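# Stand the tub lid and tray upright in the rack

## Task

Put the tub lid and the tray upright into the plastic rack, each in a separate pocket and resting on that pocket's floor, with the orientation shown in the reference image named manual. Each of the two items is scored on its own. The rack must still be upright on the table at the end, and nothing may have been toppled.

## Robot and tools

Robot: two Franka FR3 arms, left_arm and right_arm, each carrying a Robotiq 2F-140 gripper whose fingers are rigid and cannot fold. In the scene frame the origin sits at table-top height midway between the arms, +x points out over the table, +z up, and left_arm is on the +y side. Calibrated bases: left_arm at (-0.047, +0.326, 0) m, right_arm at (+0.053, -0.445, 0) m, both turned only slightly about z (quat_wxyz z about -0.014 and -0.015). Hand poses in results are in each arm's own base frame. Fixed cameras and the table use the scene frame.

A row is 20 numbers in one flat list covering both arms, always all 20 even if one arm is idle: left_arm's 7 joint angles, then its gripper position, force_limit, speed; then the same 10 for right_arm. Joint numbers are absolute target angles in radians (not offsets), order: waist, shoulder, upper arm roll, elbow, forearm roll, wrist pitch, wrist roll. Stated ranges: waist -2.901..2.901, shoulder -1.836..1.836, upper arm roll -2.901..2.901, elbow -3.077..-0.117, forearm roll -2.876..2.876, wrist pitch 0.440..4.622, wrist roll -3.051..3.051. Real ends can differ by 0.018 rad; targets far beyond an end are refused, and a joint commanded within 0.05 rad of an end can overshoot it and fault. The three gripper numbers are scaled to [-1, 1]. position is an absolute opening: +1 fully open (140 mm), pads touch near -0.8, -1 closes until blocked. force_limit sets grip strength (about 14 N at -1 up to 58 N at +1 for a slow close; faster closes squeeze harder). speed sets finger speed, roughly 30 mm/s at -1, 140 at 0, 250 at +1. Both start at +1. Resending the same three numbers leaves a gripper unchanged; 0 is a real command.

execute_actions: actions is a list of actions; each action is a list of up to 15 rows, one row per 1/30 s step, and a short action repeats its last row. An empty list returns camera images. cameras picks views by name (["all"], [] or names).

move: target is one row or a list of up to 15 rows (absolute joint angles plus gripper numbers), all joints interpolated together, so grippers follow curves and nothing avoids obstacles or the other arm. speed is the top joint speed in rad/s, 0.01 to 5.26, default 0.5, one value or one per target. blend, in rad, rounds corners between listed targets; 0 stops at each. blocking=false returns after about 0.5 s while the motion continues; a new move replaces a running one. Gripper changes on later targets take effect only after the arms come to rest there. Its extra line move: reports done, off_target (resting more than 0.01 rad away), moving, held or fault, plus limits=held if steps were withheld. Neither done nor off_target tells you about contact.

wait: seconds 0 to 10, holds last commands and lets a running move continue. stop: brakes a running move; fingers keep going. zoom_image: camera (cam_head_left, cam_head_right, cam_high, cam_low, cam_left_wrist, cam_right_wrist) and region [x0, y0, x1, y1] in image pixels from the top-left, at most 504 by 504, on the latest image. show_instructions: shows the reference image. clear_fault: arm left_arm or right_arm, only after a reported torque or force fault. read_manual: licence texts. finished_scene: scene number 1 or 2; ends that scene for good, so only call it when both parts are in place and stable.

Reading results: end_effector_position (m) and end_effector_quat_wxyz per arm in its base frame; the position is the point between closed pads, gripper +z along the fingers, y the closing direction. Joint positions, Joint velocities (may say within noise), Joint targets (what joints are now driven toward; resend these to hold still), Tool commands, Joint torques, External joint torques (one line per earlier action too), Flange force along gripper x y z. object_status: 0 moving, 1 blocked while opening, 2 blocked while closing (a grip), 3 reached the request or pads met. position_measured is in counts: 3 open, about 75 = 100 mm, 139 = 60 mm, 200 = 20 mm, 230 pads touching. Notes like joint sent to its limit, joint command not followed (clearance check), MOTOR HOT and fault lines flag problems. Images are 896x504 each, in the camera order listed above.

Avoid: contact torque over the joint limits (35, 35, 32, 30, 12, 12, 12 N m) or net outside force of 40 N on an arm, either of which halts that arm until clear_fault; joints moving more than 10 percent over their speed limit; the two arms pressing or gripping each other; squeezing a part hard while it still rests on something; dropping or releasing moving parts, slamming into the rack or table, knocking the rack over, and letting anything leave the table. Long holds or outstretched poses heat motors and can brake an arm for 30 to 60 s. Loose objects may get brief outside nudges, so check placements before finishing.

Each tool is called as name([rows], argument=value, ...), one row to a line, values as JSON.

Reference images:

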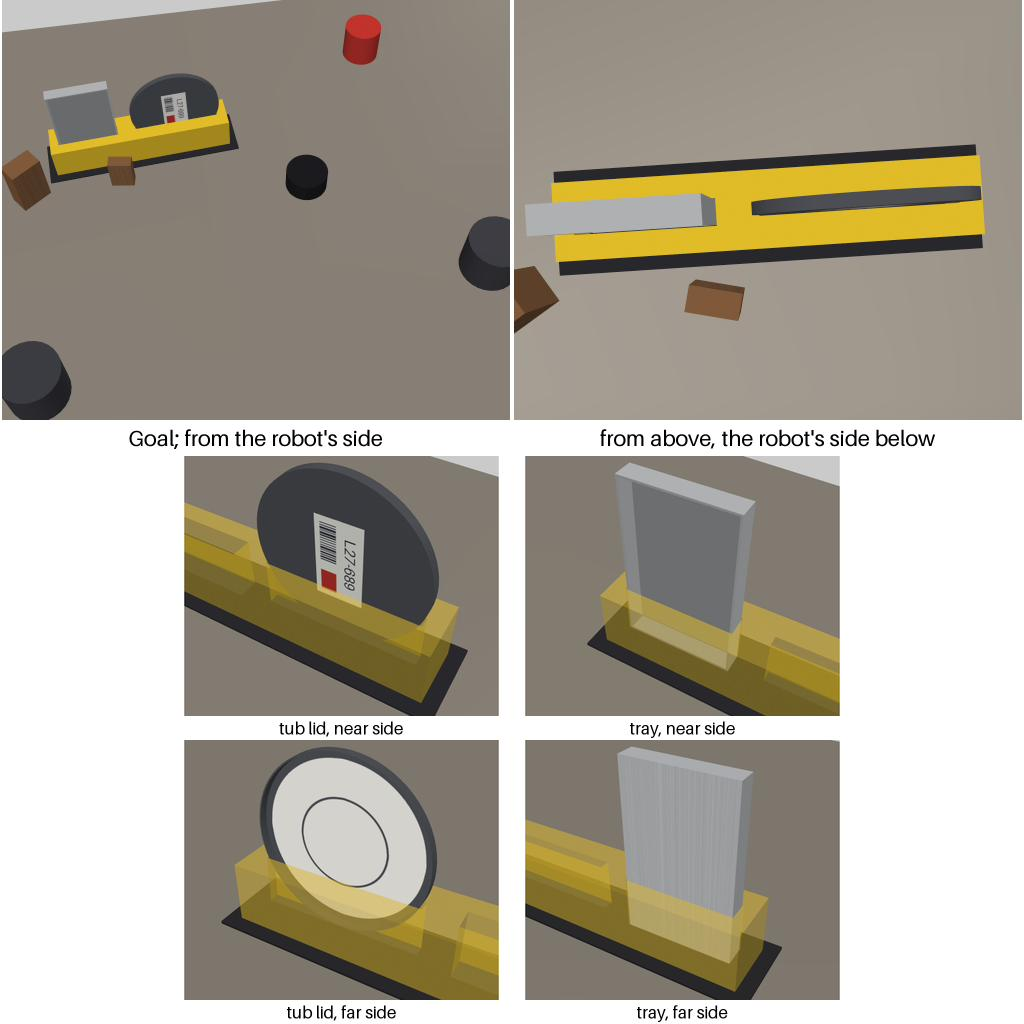

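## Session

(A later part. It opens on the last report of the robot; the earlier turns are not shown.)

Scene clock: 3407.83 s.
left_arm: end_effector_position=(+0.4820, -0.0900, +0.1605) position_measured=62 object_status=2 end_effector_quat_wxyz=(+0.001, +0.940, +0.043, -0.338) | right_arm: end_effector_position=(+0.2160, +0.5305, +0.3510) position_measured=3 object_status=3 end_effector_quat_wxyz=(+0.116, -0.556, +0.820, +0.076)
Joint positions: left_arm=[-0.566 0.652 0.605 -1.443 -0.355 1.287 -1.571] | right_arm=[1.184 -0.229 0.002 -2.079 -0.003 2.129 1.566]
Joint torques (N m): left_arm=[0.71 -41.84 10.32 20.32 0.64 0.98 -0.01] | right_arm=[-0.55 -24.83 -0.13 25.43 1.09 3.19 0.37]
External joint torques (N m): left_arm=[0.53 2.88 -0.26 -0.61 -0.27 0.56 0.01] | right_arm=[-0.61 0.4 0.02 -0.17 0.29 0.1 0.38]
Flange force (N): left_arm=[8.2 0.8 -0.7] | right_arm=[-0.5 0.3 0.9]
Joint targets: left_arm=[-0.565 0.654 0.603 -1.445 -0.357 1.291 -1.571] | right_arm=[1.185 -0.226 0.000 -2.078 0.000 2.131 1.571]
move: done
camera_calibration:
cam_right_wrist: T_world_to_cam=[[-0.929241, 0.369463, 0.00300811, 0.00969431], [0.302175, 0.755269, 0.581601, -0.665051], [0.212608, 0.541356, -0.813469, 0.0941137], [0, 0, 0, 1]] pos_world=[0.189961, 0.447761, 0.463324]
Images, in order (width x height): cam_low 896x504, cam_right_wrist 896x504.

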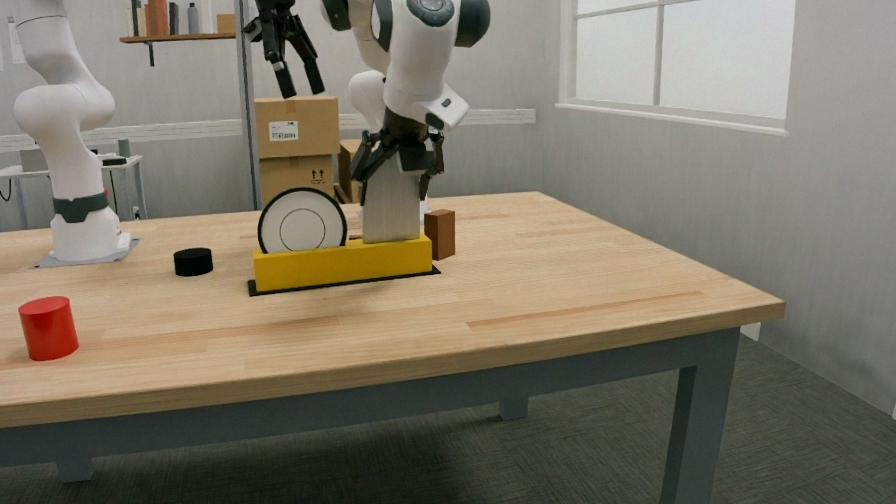

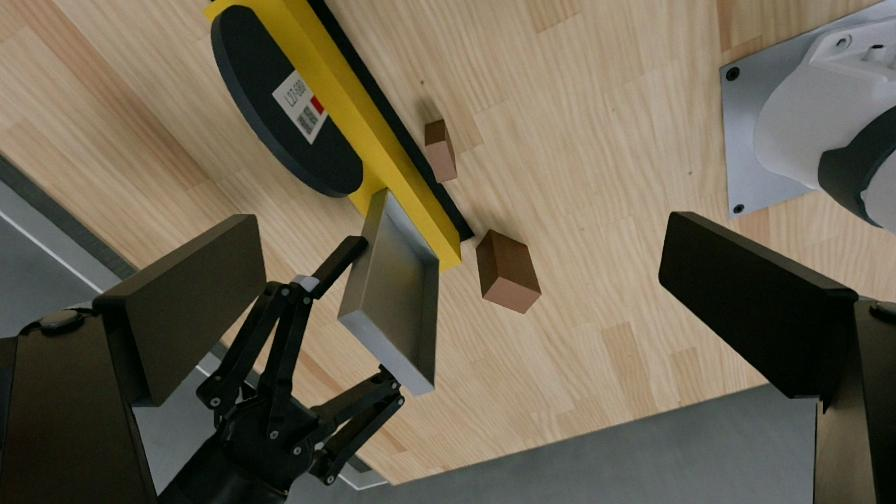

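move(target=[-0.5615,0.6573,0.5966,-1.4506,-0.3570,1.3011,-1.571,-0.98,-0.2,-1,1.185,-0.226,0,-2.078,0,2.131,1.571,1,0,-1], speed=0.02, cameras=["cam_right_wrist","cam_low"])

zoom_image(camera="cam_right_wrist", region=[365, 180, 405, 220])

zoom_image(camera="cam_right_wrist", region=[410, 230, 450, 270])

zoom_image(camera="cam_low", region=[356, 226, 396, 250])

zoom_image(camera="cam_low", region=[390, 222, 430, 246])

Scene clock: 3433.93 s.
left_arm: end_effector_position=(+0.4828, -0.0895, +0.1600) position_measured=62 object_status=2 end_effector_quat_wxyz=(+0.003, +0.941, +0.044, -0.337) | right_arm: end_effector_position=(+0.2160, +0.5305, +0.3510) position_measured=3 object_status=3 end_effector_quat_wxyz=(+0.116, -0.556, +0.820, +0.076)
Joint positions: left_arm=[-0.562 0.65 0.601 -1.444 -0.355 1.29 -1.571] | right_arm=[1.184 -0.229 0.002 -2.079 -0.003 2.129 1.566]
Joint velocities: left_arm=[0.002 -0.001 -0.001 0 0 0.003 0] | right_arm=[within noise]
Joint torques (N m): left_arm=[0.01 -38.39 8.61 17.49 0.7 2.06 0.03] | right_arm=[-0.49 -24.81 -0.16 25.54 1.09 3.18 0.34]
External joint torques (N m): left_arm=[0.03 6.31 -1.75 -3.48 -0.18 1.64 0.06] | right_arm=[-0.59 0.21 -0.04 0.12 0.3 0.12 0.35]
Flange force (N): left_arm=[8.3 0.3 11.1] | right_arm=[-0.9 0.2 0.3]
Joint targets: left_arm=[-0.562 0.657 0.597 -1.451 -0.357 1.301 -1.571] | right_arm=[1.185 -0.226 0.000 -2.078 0.000 2.131 1.571]
move: off_target (left_arm); left_arm: the wrist pitch is farthest, 0.011 rad from its target
camera_calibration:
cam_right_wrist: T_world_to_cam=[[-0.929241, 0.369463, 0.00300811, 0.00969431], [0.302175, 0.755269, 0.581601, -0.665051], [0.212608, 0.541356, -0.813469, 0.0941137], [0, 0, 0, 1]] pos_world=[0.189961, 0.447761, 0.463324]
Images, in order (width x height): cam_low 896x504, cam_right_wrist 896x504.

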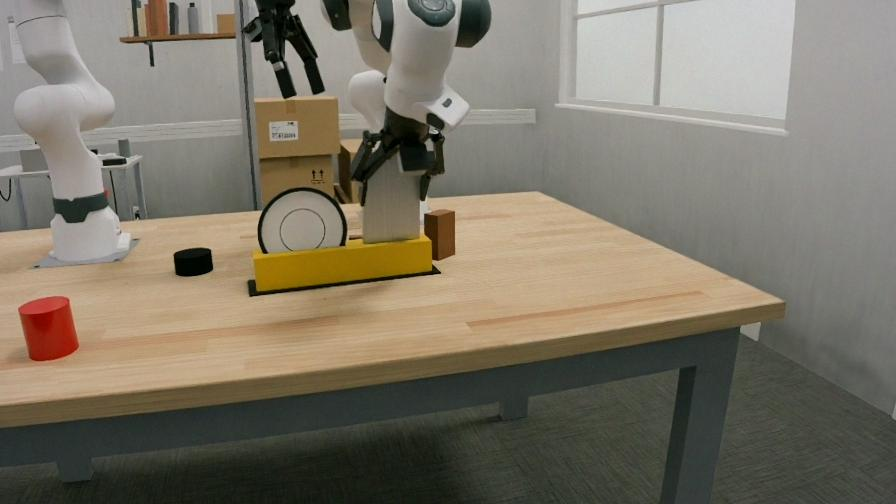

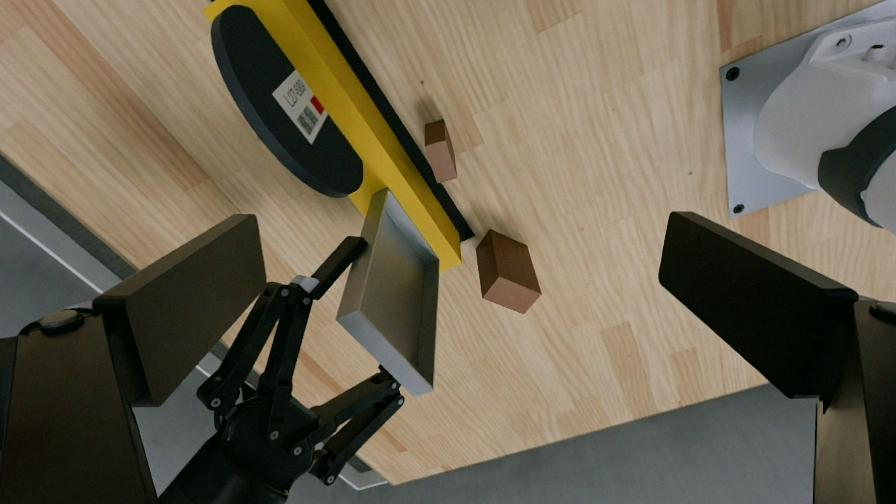

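Scaled by 12.600 from the camera's 896x504 image, which has a finer 1280x720 frame.

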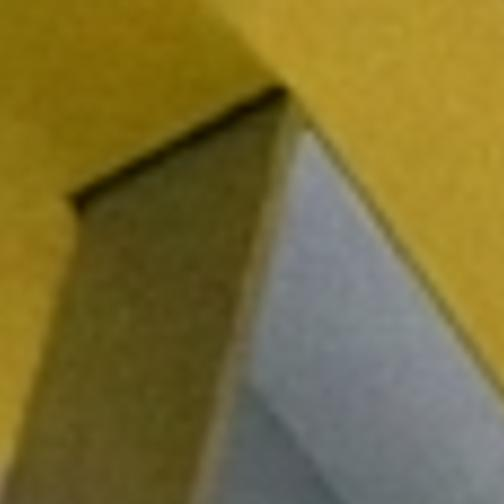

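Scaled by 12.600 from the camera's 896x504 image, which has a finer 1280x720 frame.

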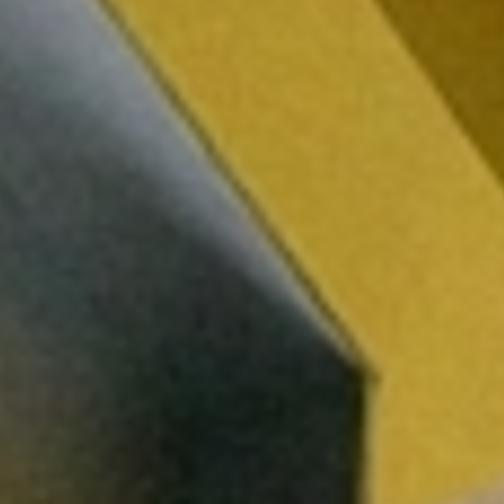

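Scaled by 12.600 from the camera's 896x504 image, which has a finer 1280x720 frame.

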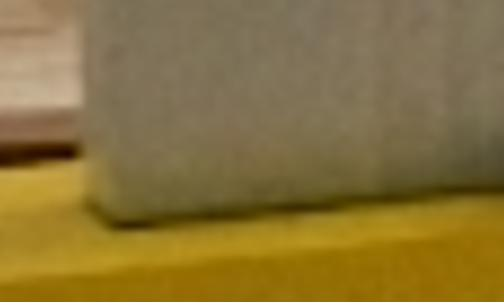

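Scaled by 12.600 from the camera's 896x504 image, which has a finer 1280x720 frame.

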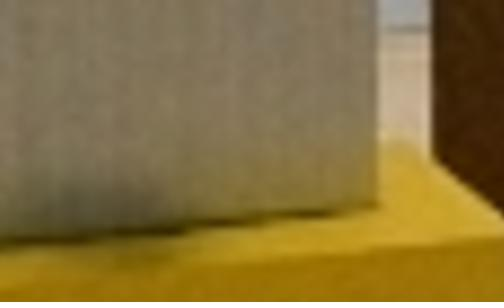

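move([
  [-0.5723,0.6536,0.6119,-1.4402,-0.3611,1.2832,-1.571,-0.98,-0.2,-1,1.185,-0.226,0,-2.078,0,2.131,1.571,1,0,-1],
  [-0.5671,0.6586,0.6026,-1.4485,-0.3607,1.2978,-1.571,-0.98,-0.2,-1,1.185,-0.226,0,-2.078,0,2.131,1.571,1,0,-1],
], speed=0.02, cameras=["cam_right_wrist","cam_low"])

zoom_image(camera="cam_right_wrist", region=[365, 180, 405, 220])

zoom_image(camera="cam_low", region=[390, 222, 430, 246])

Scene clock: 3475.67 s.
left_arm: end_effector_position=(+0.4829, -0.0903, +0.1601) position_measured=62 object_status=2 end_effector_quat_wxyz=(+0.002, +0.941, +0.044, -0.337) | right_arm: end_effector_position=(+0.2160, +0.5305, +0.3510) position_measured=3 object_status=3 end_effector_quat_wxyz=(+0.116, -0.556, +0.820, +0.076)
Joint positions: left_arm=[-0.567 0.653 0.607 -1.442 -0.358 1.289 -1.571] | right_arm=[1.184 -0.229 0.002 -2.079 -0.003 2.129 1.566]
Joint torques (N m): left_arm=[0.29 -39.05 8.68 17.81 0.48 1.82 -0.03] | right_arm=[-0.6 -24.83 -0.16 25.48 1.09 3.19 0.37]
External joint torques (N m): left_arm=[0.14 5.64 -1.92 -3.08 -0.42 1.41 -0.01] | right_arm=[-0.49 0.3 0.19 -0.06 0.3 0.11 0.38]
Flange force (N): left_arm=[8.2 0.8 9.3] | right_arm=[-0.6 0.6 0.7]
Joint targets: left_arm=[-0.567 0.659 0.603 -1.448 -0.361 1.298 -1.571] | right_arm=[1.185 -0.226 0.000 -2.078 0.000 2.131 1.571]
move: done
camera_calibration:
cam_right_wrist: T_world_to_cam=[[-0.929241, 0.369463, 0.00300811, 0.00969431], [0.302175, 0.755269, 0.581601, -0.665051], [0.212608, 0.541356, -0.813469, 0.0941137], [0, 0, 0, 1]] pos_world=[0.189961, 0.447761, 0.463324]
Images, in order (width x height): cam_low 896x504, cam_right_wrist 896x504.

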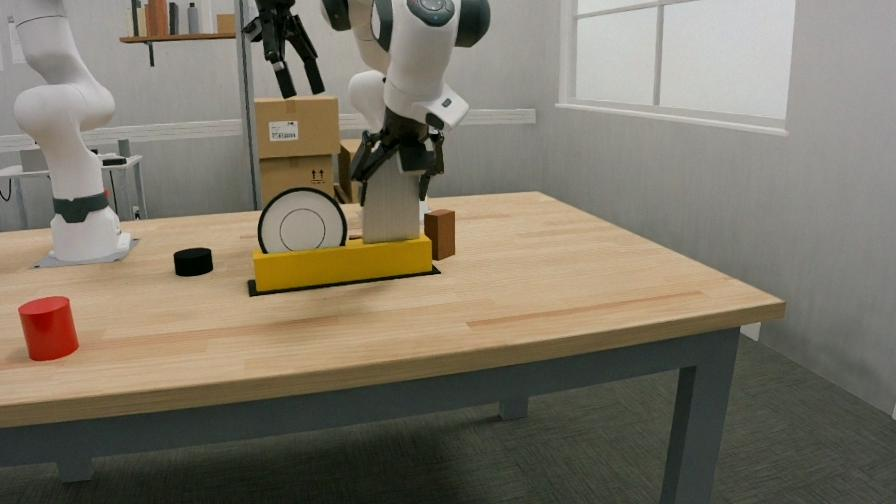

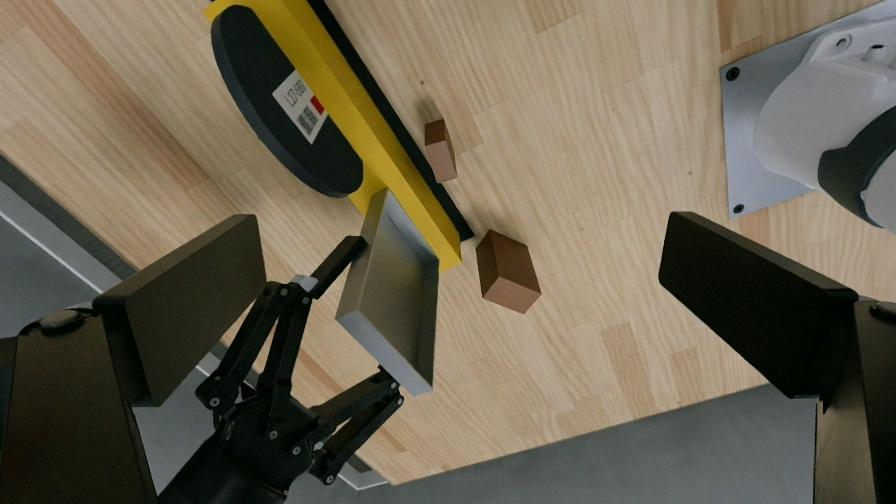

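Scaled by 12.600 from the camera's 896x504 image, which has a finer 1280x720 frame.

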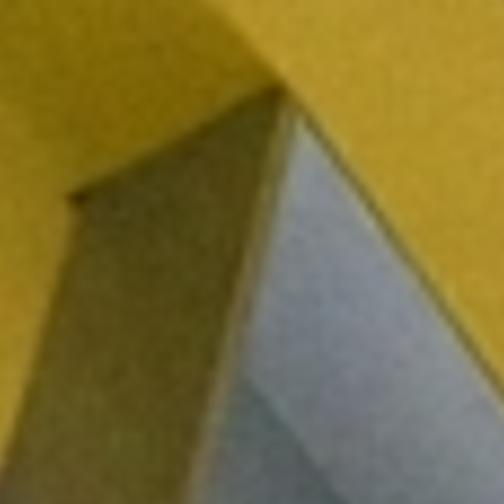

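Scaled by 12.600 from the camera's 896x504 image, which has a finer 1280x720 frame.

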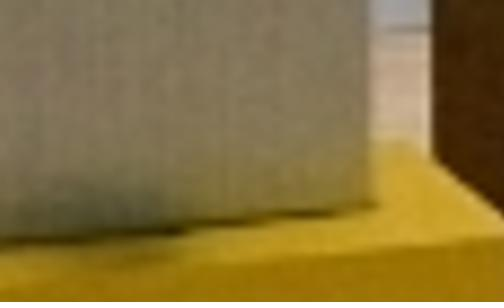

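zoom_image(camera="cam_right_wrist", region=[320, 180, 480, 420])

zoom_image(camera="cam_low", region=[340, 150, 450, 260])

Scaled by 2.100 from the camera's 896x504 image, which has a finer 1280x720 frame.

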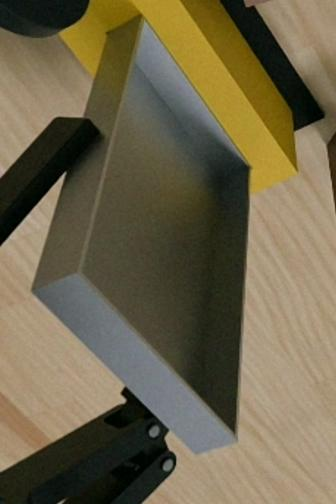

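Scaled by 4.582 from the camera's 896x504 image, which has a finer 1280x720 frame.

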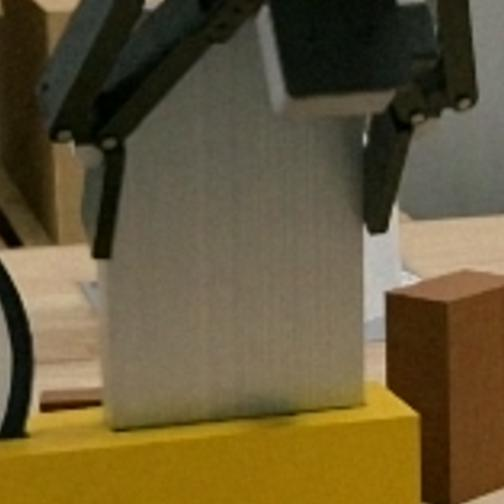

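move([
  [-0.5730,0.6529,0.6132,-1.4391,-0.3612,1.2811,-1.571,-0.98,-0.2,-1,1.185,-0.226,0,-2.078,0,2.131,1.571,1,0,-1],
  [-0.7170,0.5240,0.7198,-1.6300,-0.3448,1.4224,-1.571,-0.98,-0.2,-1,1.185,-0.226,0,-2.078,0,2.131,1.571,1,0,-1],
], speed=[0.02,0.06], cameras=["cam_right_wrist","cam_low"])

zoom_image(camera="cam_right_wrist", region=[350, 170, 450, 270])

zoom_image(camera="cam_low", region=[352, 208, 436, 256])

zoom_image(camera="cam_right_wrist", region=[320, 180, 480, 420])

Scene clock: 3563.00 s.
left_arm: end_effector_position=(+0.4716, -0.0927, +0.1664) position_measured=62 object_status=2 end_effector_quat_wxyz=(+0.001, +0.955, +0.045, -0.293) | right_arm: end_effector_position=(+0.2160, +0.5305, +0.3510) position_measured=3 object_status=3 end_effector_quat_wxyz=(+0.116, -0.556, +0.820, +0.076)
Joint positions: left_arm=[-0.716 0.528 0.718 -1.629 -0.348 1.42 -1.571] | right_arm=[1.184 -0.229 0.002 -2.079 -0.003 2.129 1.566]
Joint velocities: left_arm=[0 0.001 0 0 0.001 0.005 -0.001] | right_arm=[within noise]
Joint torques (N m): left_arm=[0.11 -39.06 11.74 21.39 1.37 0.96 0.01] | right_arm=[-0.53 -24.76 -0.13 25.42 1.09 3.18 0.36]
External joint torques (N m): left_arm=[-0.25 0.18 0.96 0.14 0.47 0.18 0.03] | right_arm=[-0.69 0.38 -0.08 -0.09 0.29 0.1 0.37]
Flange force (N): left_arm=[-0.8 -0.8 0.3] | right_arm=[-0.7 0.1 0.8]
Joint targets: left_arm=[-0.717 0.524 0.720 -1.630 -0.345 1.422 -1.571] | right_arm=[1.185 -0.226 0.000 -2.078 0.000 2.131 1.571]
move: done
camera_calibration:
cam_right_wrist: T_world_to_cam=[[-0.929241, 0.369463, 0.00300811, 0.00969431], [0.302175, 0.755269, 0.581601, -0.665051], [0.212608, 0.541356, -0.813469, 0.0941137], [0, 0, 0, 1]] pos_world=[0.189961, 0.447761, 0.463324]
Images, in order (width x height): cam_low 896x504, cam_right_wrist 896x504.

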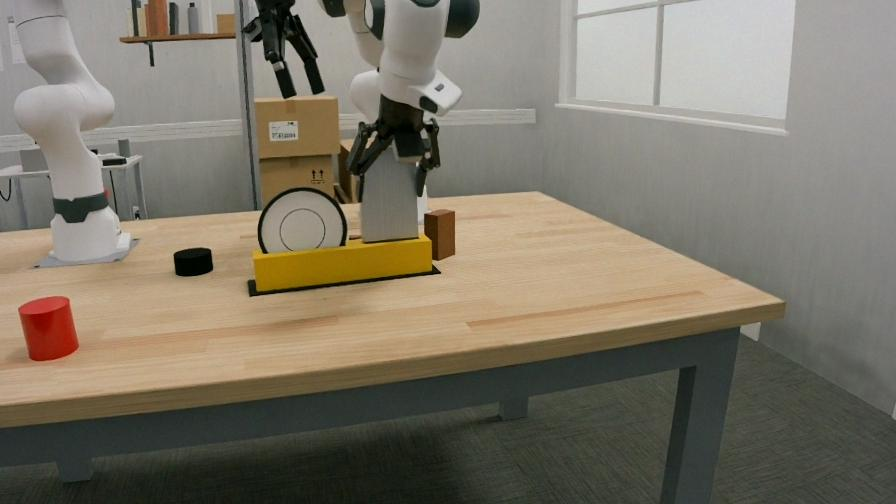

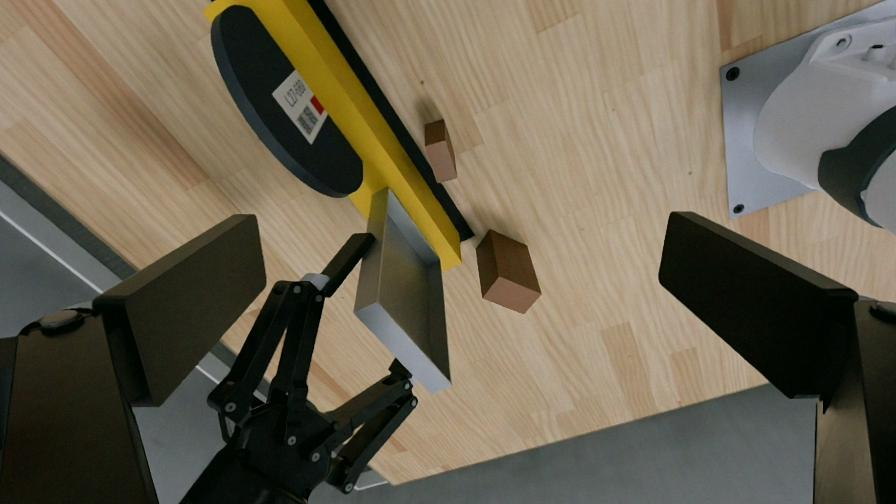

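Scaled by 5.040 from the camera's 896x504 image, which has a finer 1280x720 frame.

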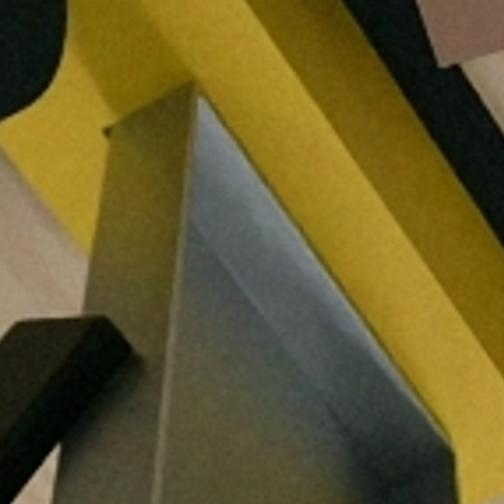

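Scaled by 6.000 from the camera's 896x504 image, which has a finer 1280x720 frame.

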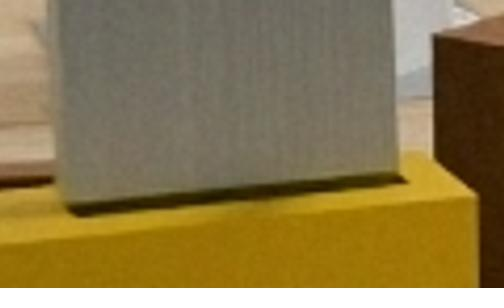

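Scaled by 2.100 from the camera's 896x504 image, which has a finer 1280x720 frame.

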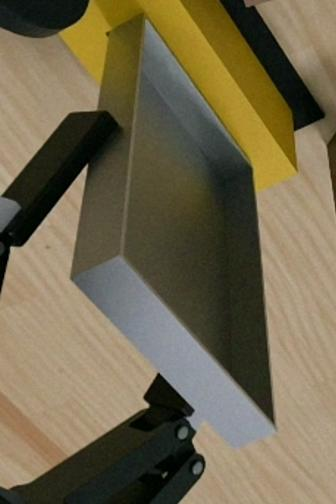

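move(target=[-0.6939,0.5296,0.7015,-1.6147,-0.3394,1.4184,-1.571,-0.98,-0.2,-1,1.185,-0.226,0,-2.078,0,2.131,1.571,1,0,-1], speed=0.03, cameras=["cam_right_wrist","cam_low"])

zoom_image(camera="cam_right_wrist", region=[350, 170, 450, 270])

zoom_image(camera="cam_low", region=[352, 208, 436, 256])

Scene clock: 3602.93 s.
left_arm: end_effector_position=(+0.4761, -0.0900, +0.1675) position_measured=62 object_status=2 end_effector_quat_wxyz=(+0.002, +0.956, +0.045, -0.290) | right_arm: end_effector_position=(+0.2160, +0.5305, +0.3510) position_measured=3 object_status=3 end_effector_quat_wxyz=(+0.116, -0.556, +0.820, +0.076)
Joint positions: left_arm=[-0.695 0.528 0.703 -1.617 -0.342 1.421 -1.571] | right_arm=[1.184 -0.229 0.002 -2.079 -0.003 2.129 1.566]
Joint torques (N m): left_arm=[0.76 -38.1 10.42 22.19 1.34 0.59 0.01] | right_arm=[-0.54 -24.89 -0.11 25.53 1.1 3.18 0.36]
External joint torques (N m): left_arm=[0.73 1.42 0.1 0.81 0.48 -0.2 0.03] | right_arm=[-0.56 0.1 0.1 0.11 0.31 0.11 0.36]
Flange force (N): left_arm=[8.4 0.6 -5.8] | right_arm=[-0.6 0.4 0.2]
Joint targets: left_arm=[-0.694 0.530 0.702 -1.615 -0.339 1.418 -1.571] | right_arm=[1.185 -0.226 0.000 -2.078 0.000 2.131 1.571]
move: done
camera_calibration:
cam_right_wrist: T_world_to_cam=[[-0.929241, 0.369463, 0.00300811, 0.00969431], [0.302175, 0.755269, 0.581601, -0.665051], [0.212608, 0.541356, -0.813469, 0.0941137], [0, 0, 0, 1]] pos_world=[0.189961, 0.447761, 0.463324]
Images, in order (width x height): cam_low 896x504, cam_right_wrist 896x504.

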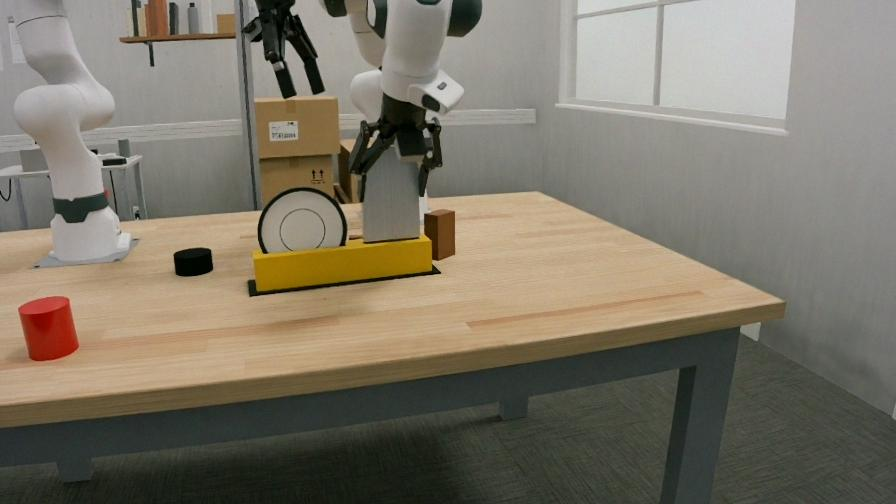

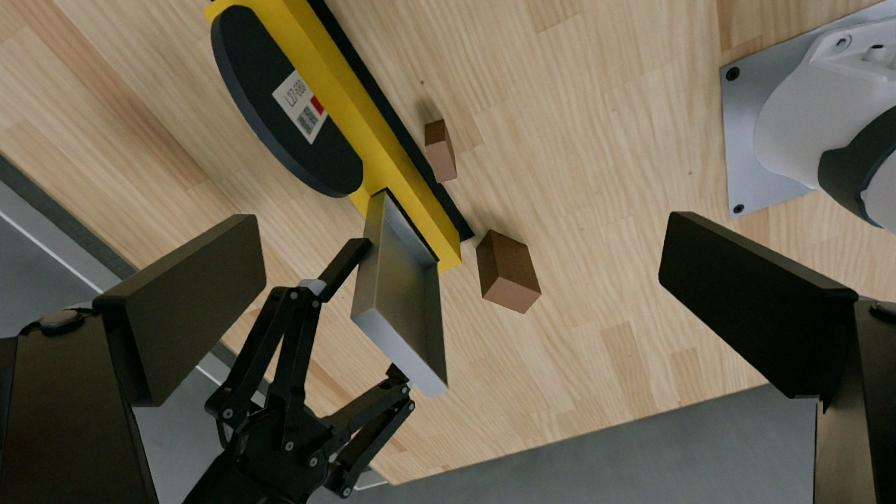

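Scaled by 5.040 from the camera's 896x504 image, which has a finer 1280x720 frame.

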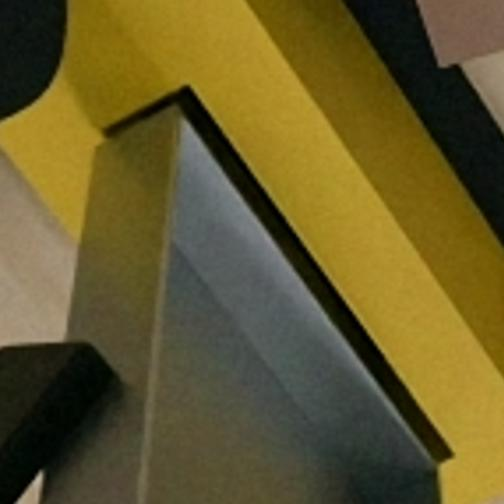

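Scaled by 6.000 from the camera's 896x504 image, which has a finer 1280x720 frame.

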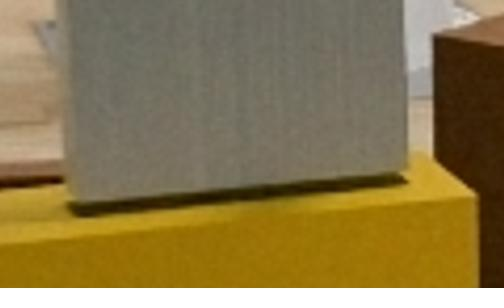

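move([
  [-0.7009,0.5243,0.7061,-1.6242,-0.3383,1.4220,-1.571,-0.98,-0.2,-1,1.185,-0.226,0,-2.078,0,2.131,1.571,1,0,-1],
  [-0.6921,0.5289,0.6925,-1.6342,-0.3383,1.4396,-1.571,-0.98,-0.2,-1,1.185,-0.226,0,-2.078,0,2.131,1.571,1,0,-1],
], speed=0.02, cameras=["cam_right_wrist","cam_low"])

zoom_image(camera="cam_right_wrist", region=[350, 170, 450, 270])

zoom_image(camera="cam_low", region=[352, 208, 436, 256])

Scene clock: 3628.63 s.
left_arm: end_effector_position=(+0.4739, -0.0906, +0.1607) position_measured=62 object_status=2 end_effector_quat_wxyz=(+0.002, +0.956, +0.044, -0.291) | right_arm: end_effector_position=(+0.2160, +0.5305, +0.3510) position_measured=3 object_status=3 end_effector_quat_wxyz=(+0.116, -0.556, +0.820, +0.076)
Joint positions: left_arm=[-0.693 0.527 0.693 -1.633 -0.341 1.437 -1.571] | right_arm=[1.184 -0.229 0.002 -2.079 -0.003 2.129 1.566]
Joint velocities: left_arm=[-0.001 0 -0.002 0 0 0.005 0.001] | right_arm=[within noise]
Joint torques (N m): left_arm=[0.76 -38.28 10.63 21.43 1.24 1.03 0.01] | right_arm=[-0.56 -24.79 -0.09 25.44 1.11 3.18 0.3]
External joint torques (N m): left_arm=[0.55 1.21 0.29 0.19 0.37 0.25 0.03] | right_arm=[-0.49 0.48 0.21 -0.18 0.32 0.08 0.31]
Flange force (N): left_arm=[4.9 -0.2 -1.7] | right_arm=[-0.7 0.5 0.9]
Joint targets: left_arm=[-0.692 0.529 0.692 -1.634 -0.338 1.440 -1.571] | right_arm=[1.185 -0.226 0.000 -2.078 0.000 2.131 1.571]
move: done
camera_calibration:
cam_right_wrist: T_world_to_cam=[[-0.929241, 0.369463, 0.00300811, 0.00969431], [0.302175, 0.755269, 0.581601, -0.665051], [0.212608, 0.541356, -0.813469, 0.0941137], [0, 0, 0, 1]] pos_world=[0.189961, 0.447761, 0.463324]
Images, in order (width x height): cam_low 896x504, cam_right_wrist 896x504.

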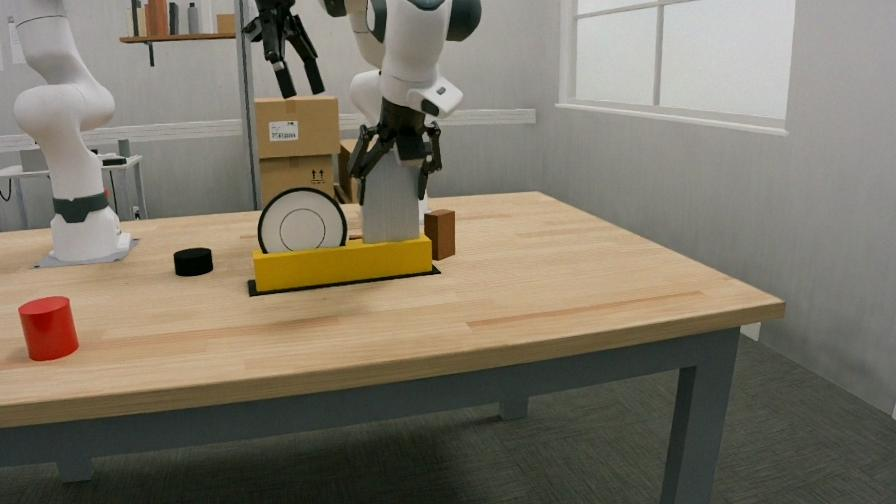

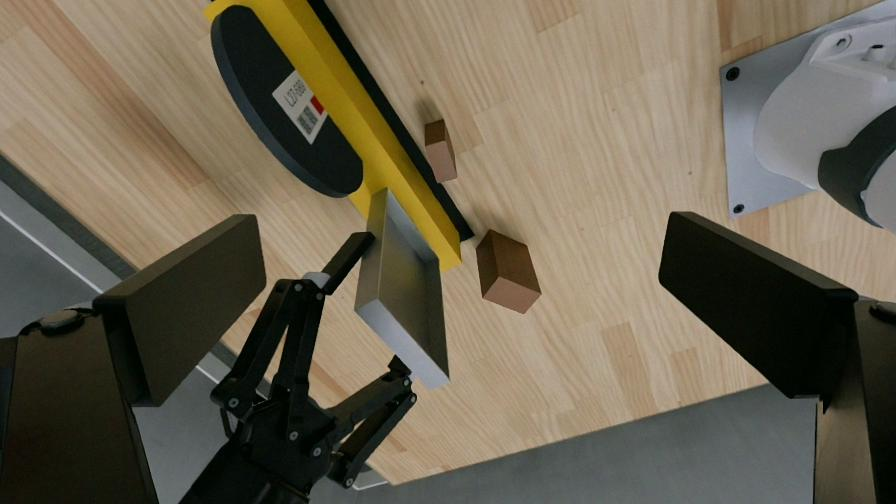

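Scaled by 5.040 from the camera's 896x504 image, which has a finer 1280x720 frame.

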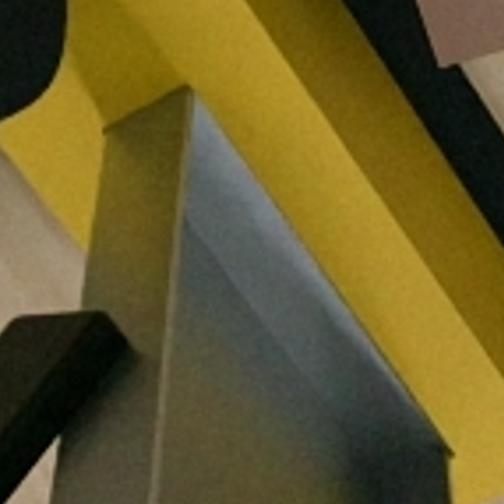

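Scaled by 6.000 from the camera's 896x504 image, which has a finer 1280x720 frame.

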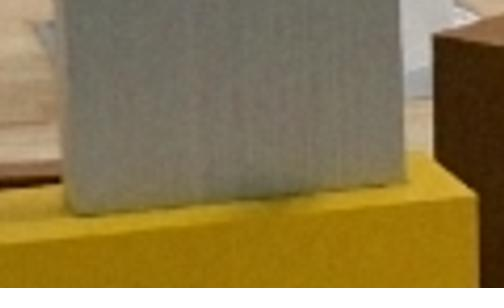

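move(target=[-0.6877,0.5308,0.6830,-1.6447,-0.3377,1.4545,-1.571,-0.98,-0.2,-1,1.185,-0.226,0,-2.078,0,2.131,1.571,1,0,-1], speed=0.02, cameras=["cam_right_wrist","cam_low"])

zoom_image(camera="cam_right_wrist", region=[350, 170, 450, 270])

zoom_image(camera="cam_low", region=[352, 208, 436, 256])

Scene clock: 3636.10 s.
left_arm: end_effector_position=(+0.4737, -0.0907, +0.1546) position_measured=62 object_status=2 end_effector_quat_wxyz=(+0.001, +0.956, +0.044, -0.290) | right_arm: end_effector_position=(+0.2160, +0.5305, +0.3510) position_measured=3 object_status=3 end_effector_quat_wxyz=(+0.116, -0.556, +0.820, +0.076)
Joint positions: left_arm=[-0.689 0.529 0.684 -1.643 -0.34 1.453 -1.571] | right_arm=[1.184 -0.229 0.002 -2.079 -0.003 2.129 1.566]
Joint torques (N m): left_arm=[0.64 -38.19 10.37 21.25 1.22 0.89 -0.03] | right_arm=[-0.59 -24.82 -0.09 25.52 1.1 3.17 0.33]
External joint torques (N m): left_arm=[0.21 1.33 -0.07 0.16 0.34 0.11 -0.01] | right_arm=[-0.57 0.19 0.15 0.07 0.31 0.1 0.33]
Flange force (N): left_arm=[4.9 0.5 -1.7] | right_arm=[-0.7 0.4 0.3]
Joint targets: left_arm=[-0.688 0.531 0.683 -1.645 -0.338 1.454 -1.571] | right_arm=[1.185 -0.226 0.000 -2.078 0.000 2.131 1.571]
move: done
camera_calibration:
cam_right_wrist: T_world_to_cam=[[-0.929241, 0.369463, 0.00300811, 0.00969431], [0.302175, 0.755269, 0.581601, -0.665051], [0.212608, 0.541356, -0.813469, 0.0941137], [0, 0, 0, 1]] pos_world=[0.189961, 0.447761, 0.463324]
Images, in order (width x height): cam_low 896x504, cam_right_wrist 896x504.

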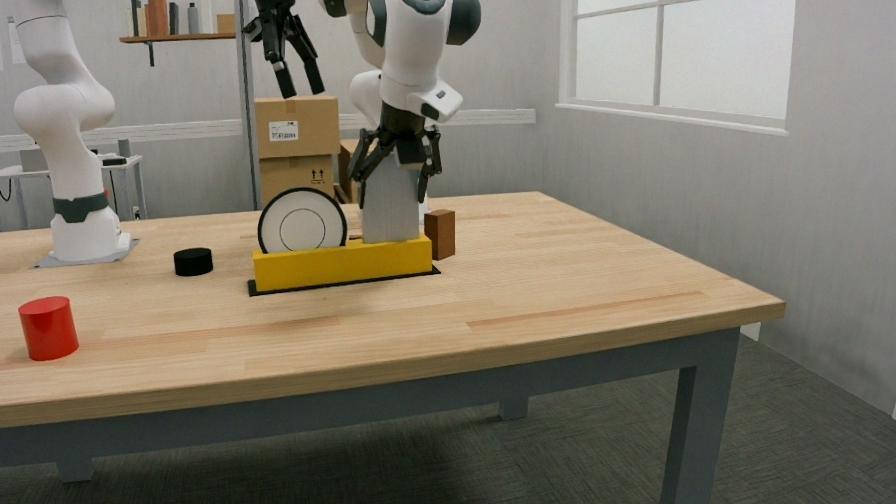

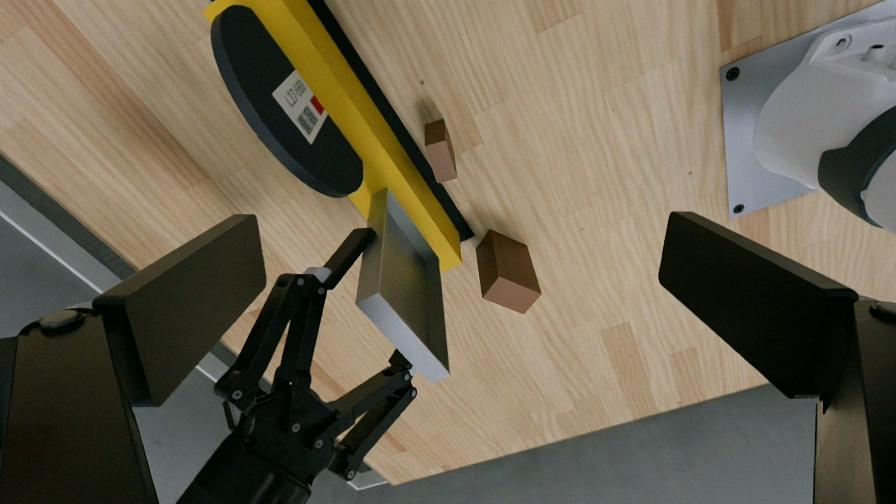

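Scaled by 5.040 from the camera's 896x504 image, which has a finer 1280x720 frame.

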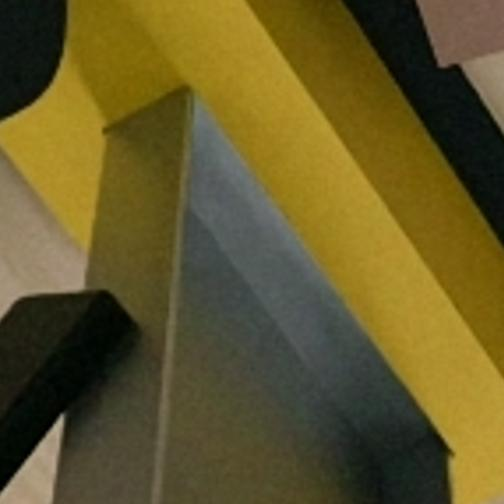

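Scaled by 6.000 from the camera's 896x504 image, which has a finer 1280x720 frame.

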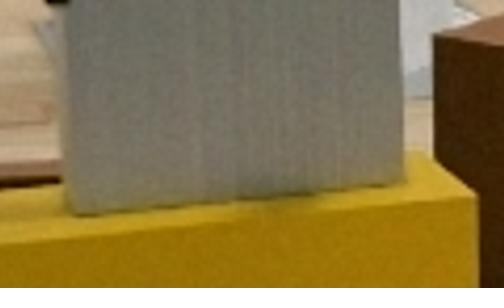

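move(target=[-0.6084,0.5976,0.6208,-1.5528,-0.3448,1.3900,-1.571,-0.98,-0.2,-1,1.185,-0.226,0,-2.078,0,2.131,1.571,1,0,-1], speed=0.03, cameras=["cam_right_wrist","cam_low"])

zoom_image(camera="cam_right_wrist", region=[320, 180, 480, 420])

zoom_image(camera="cam_low", region=[352, 208, 436, 256])

Scene clock: 3676.63 s.
left_arm: end_effector_position=(+0.4790, -0.0890, +0.1472) position_measured=62 object_status=2 end_effector_quat_wxyz=(+0.000, +0.949, +0.044, -0.313) | right_arm: end_effector_position=(+0.2160, +0.5305, +0.3510) position_measured=3 object_status=3 end_effector_quat_wxyz=(+0.116, -0.556, +0.820, +0.076)
Joint positions: left_arm=[-0.61 0.596 0.621 -1.555 -0.343 1.394 -1.571] | right_arm=[1.184 -0.229 0.002 -2.079 -0.003 2.129 1.566]
Joint torques (N m): left_arm=[1.09 -41.86 10.75 22.06 0.61 0.28 -0.02] | right_arm=[-0.55 -24.83 -0.17 25.49 1.09 3.17 0.31]
External joint torques (N m): left_arm=[0.85 0.87 0.32 0.99 -0.28 -0.34 0] | right_arm=[-0.69 0.44 -0.1 -0.1 0.29 0.08 0.32]
Flange force (N): left_arm=[8.1 1.0 -6.8] | right_arm=[-0.8 0.0 0.8]
Joint targets: left_arm=[-0.608 0.598 0.621 -1.553 -0.345 1.390 -1.571] | right_arm=[1.185 -0.226 0.000 -2.078 0.000 2.131 1.571]
move: done
camera_calibration:
cam_right_wrist: T_world_to_cam=[[-0.929241, 0.369463, 0.00300811, 0.00969431], [0.302175, 0.755269, 0.581601, -0.665051], [0.212608, 0.541356, -0.813469, 0.0941137], [0, 0, 0, 1]] pos_world=[0.189961, 0.447761, 0.463324]
Images, in order (width x height): cam_low 896x504, cam_right_wrist 896x504.

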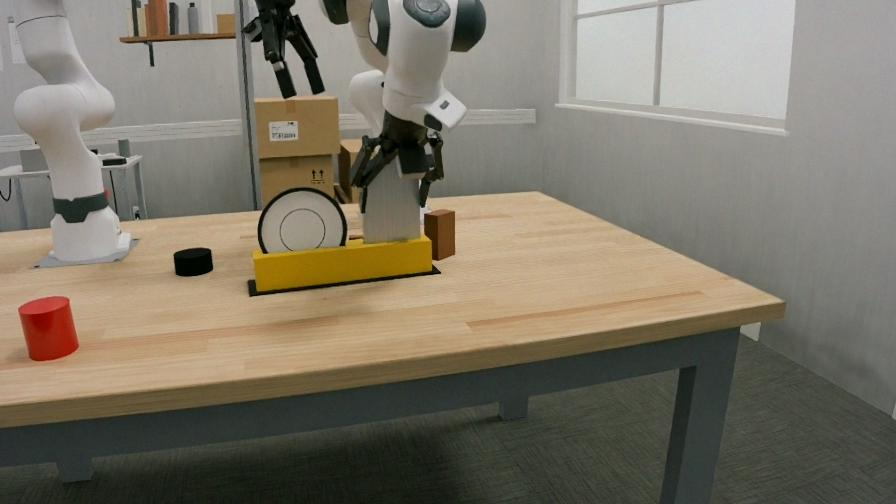

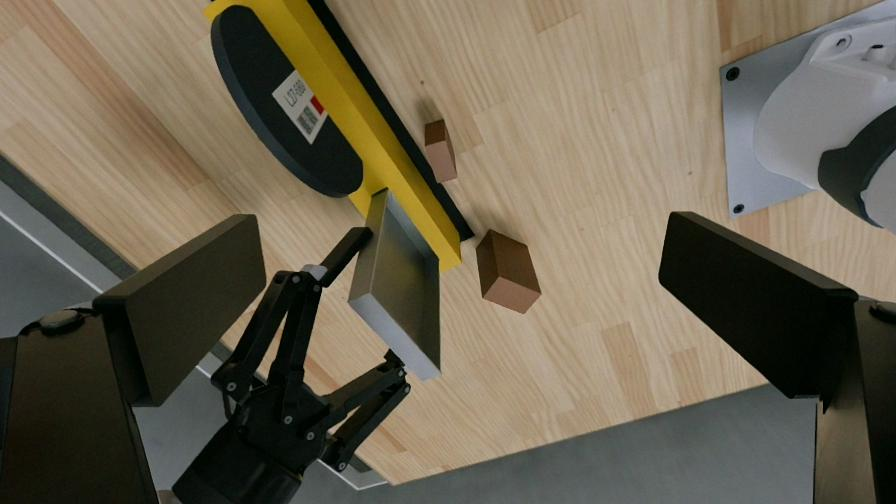

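Scaled by 2.100 from the camera's 896x504 image, which has a finer 1280x720 frame.

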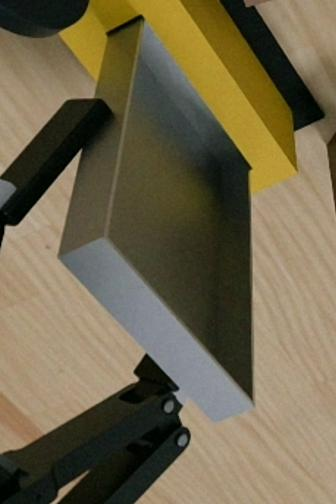

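Scaled by 6.000 from the camera's 896x504 image, which has a finer 1280x720 frame.

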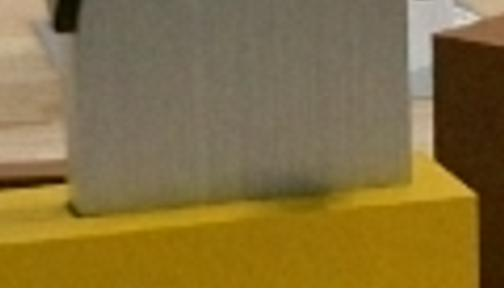

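move(target=[-0.5942,0.6124,0.6032,-1.5522,-0.3461,1.4025,-1.571,-0.98,-0.2,-1,1.185,-0.226,0,-2.078,0,2.131,1.571,1,0,-1], speed=0.03)

move(target=[-0.5800,0.6272,0.5856,-1.5516,-0.3473,1.4149,-1.571,-0.98,-0.2,-1,1.185,-0.226,0,-2.078,0,2.131,1.571,1,0,-1], speed=0.03, cameras=["cam_right_wrist","cam_low"])

Scene clock: 3718.73 s.
left_arm: end_effector_position=(+0.4787, -0.0890, +0.1382) position_measured=62 object_status=2 end_effector_quat_wxyz=(+0.000, +0.947, +0.044, -0.317) | right_arm: end_effector_position=(+0.2160, +0.5305, +0.3510) position_measured=3 object_status=3 end_effector_quat_wxyz=(+0.116, -0.556, +0.820, +0.076)
Joint positions: left_arm=[-0.595 0.61 0.604 -1.554 -0.344 1.402 -1.571] | right_arm=[1.184 -0.229 0.002 -2.079 -0.003 2.129 1.566]
Joint torques (N m): left_arm=[0.88 -41.54 10.67 21.49 0.55 0.53 -0.03] | right_arm=[-0.51 -24.79 -0.14 25.56 1.09 3.18 0.41]
External joint torques (N m): left_arm=[0.47 1.65 0.17 0.61 -0.34 -0.05 -0.01] | right_arm=[-0.52 0.32 0.08 0.04 0.29 0.1 0.41]
Flange force (N): left_arm=[8.6 1.4 -4.9] | right_arm=[-1.0 0.5 0.5]
Joint targets: left_arm=[-0.594 0.612 0.603 -1.552 -0.346 1.403 -1.571] | right_arm=[1.185 -0.226 0.000 -2.078 0.000 2.131 1.571]
move: done

Scene clock: 3719.60 s.
left_arm: end_effector_position=(+0.4792, -0.0890, +0.1282) position_measured=62 object_status=2 end_effector_quat_wxyz=(+0.000, +0.947, +0.044, -0.319) | right_arm: end_effector_position=(+0.2160, +0.5305, +0.3510) position_measured=3 object_status=3 end_effector_quat_wxyz=(+0.116, -0.556, +0.820, +0.076)
Joint positions: left_arm=[-0.581 0.625 0.587 -1.553 -0.345 1.414 -1.571] | right_arm=[1.184 -0.229 0.002 -2.079 -0.003 2.129 1.566]
Joint torques (N m): left_arm=[0.65 -42.13 10.65 21.45 0.44 0.57 -0.03] | right_arm=[-0.59 -24.75 -0.23 25.42 1.1 3.18 0.34]
External joint torques (N m): left_arm=[0.85 1.52 0.63 0.58 -0.4 0.02 -0.01] | right_arm=[-0.53 0.38 0.07 -0.1 0.32 0.1 0.35]
Flange force (N): left_arm=[8.4 0.7 -4.7] | right_arm=[-0.7 0.3 0.8]
Joint targets: left_arm=[-0.580 0.627 0.586 -1.552 -0.347 1.415 -1.571] | right_arm=[1.185 -0.226 0.000 -2.078 0.000 2.131 1.571]
move: done
camera_calibration:
cam_right_wrist: T_world_to_cam=[[-0.929241, 0.369463, 0.00300811, 0.00969431], [0.302175, 0.755269, 0.581601, -0.665051], [0.212608, 0.541356, -0.813469, 0.0941137], [0, 0, 0, 1]] pos_world=[0.189961, 0.447761, 0.463324]
Images, in order (width x height): cam_low 896x504, cam_right_wrist 896x504.

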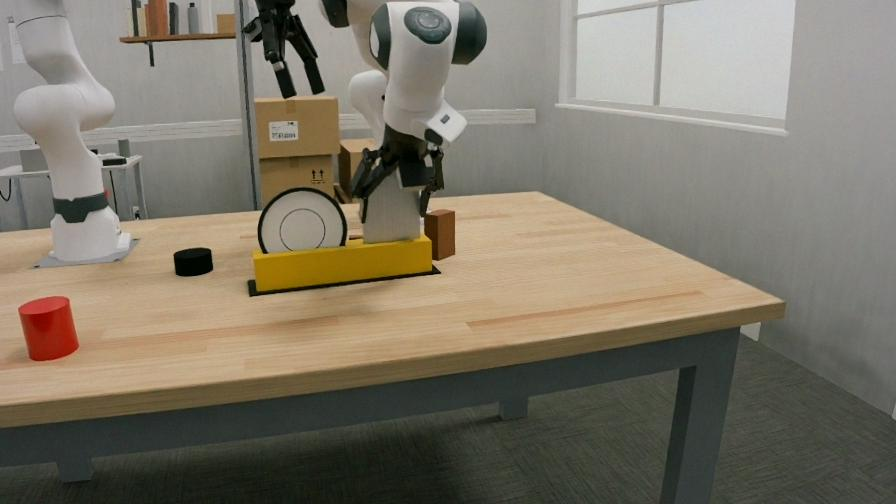

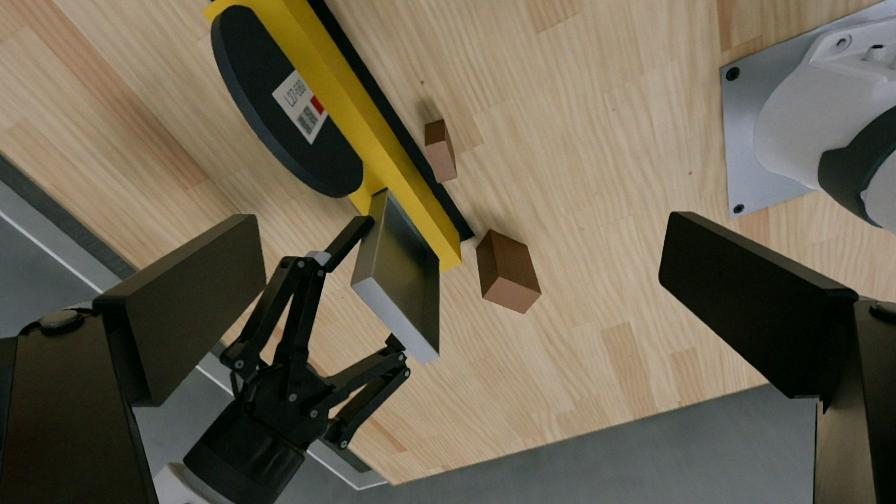

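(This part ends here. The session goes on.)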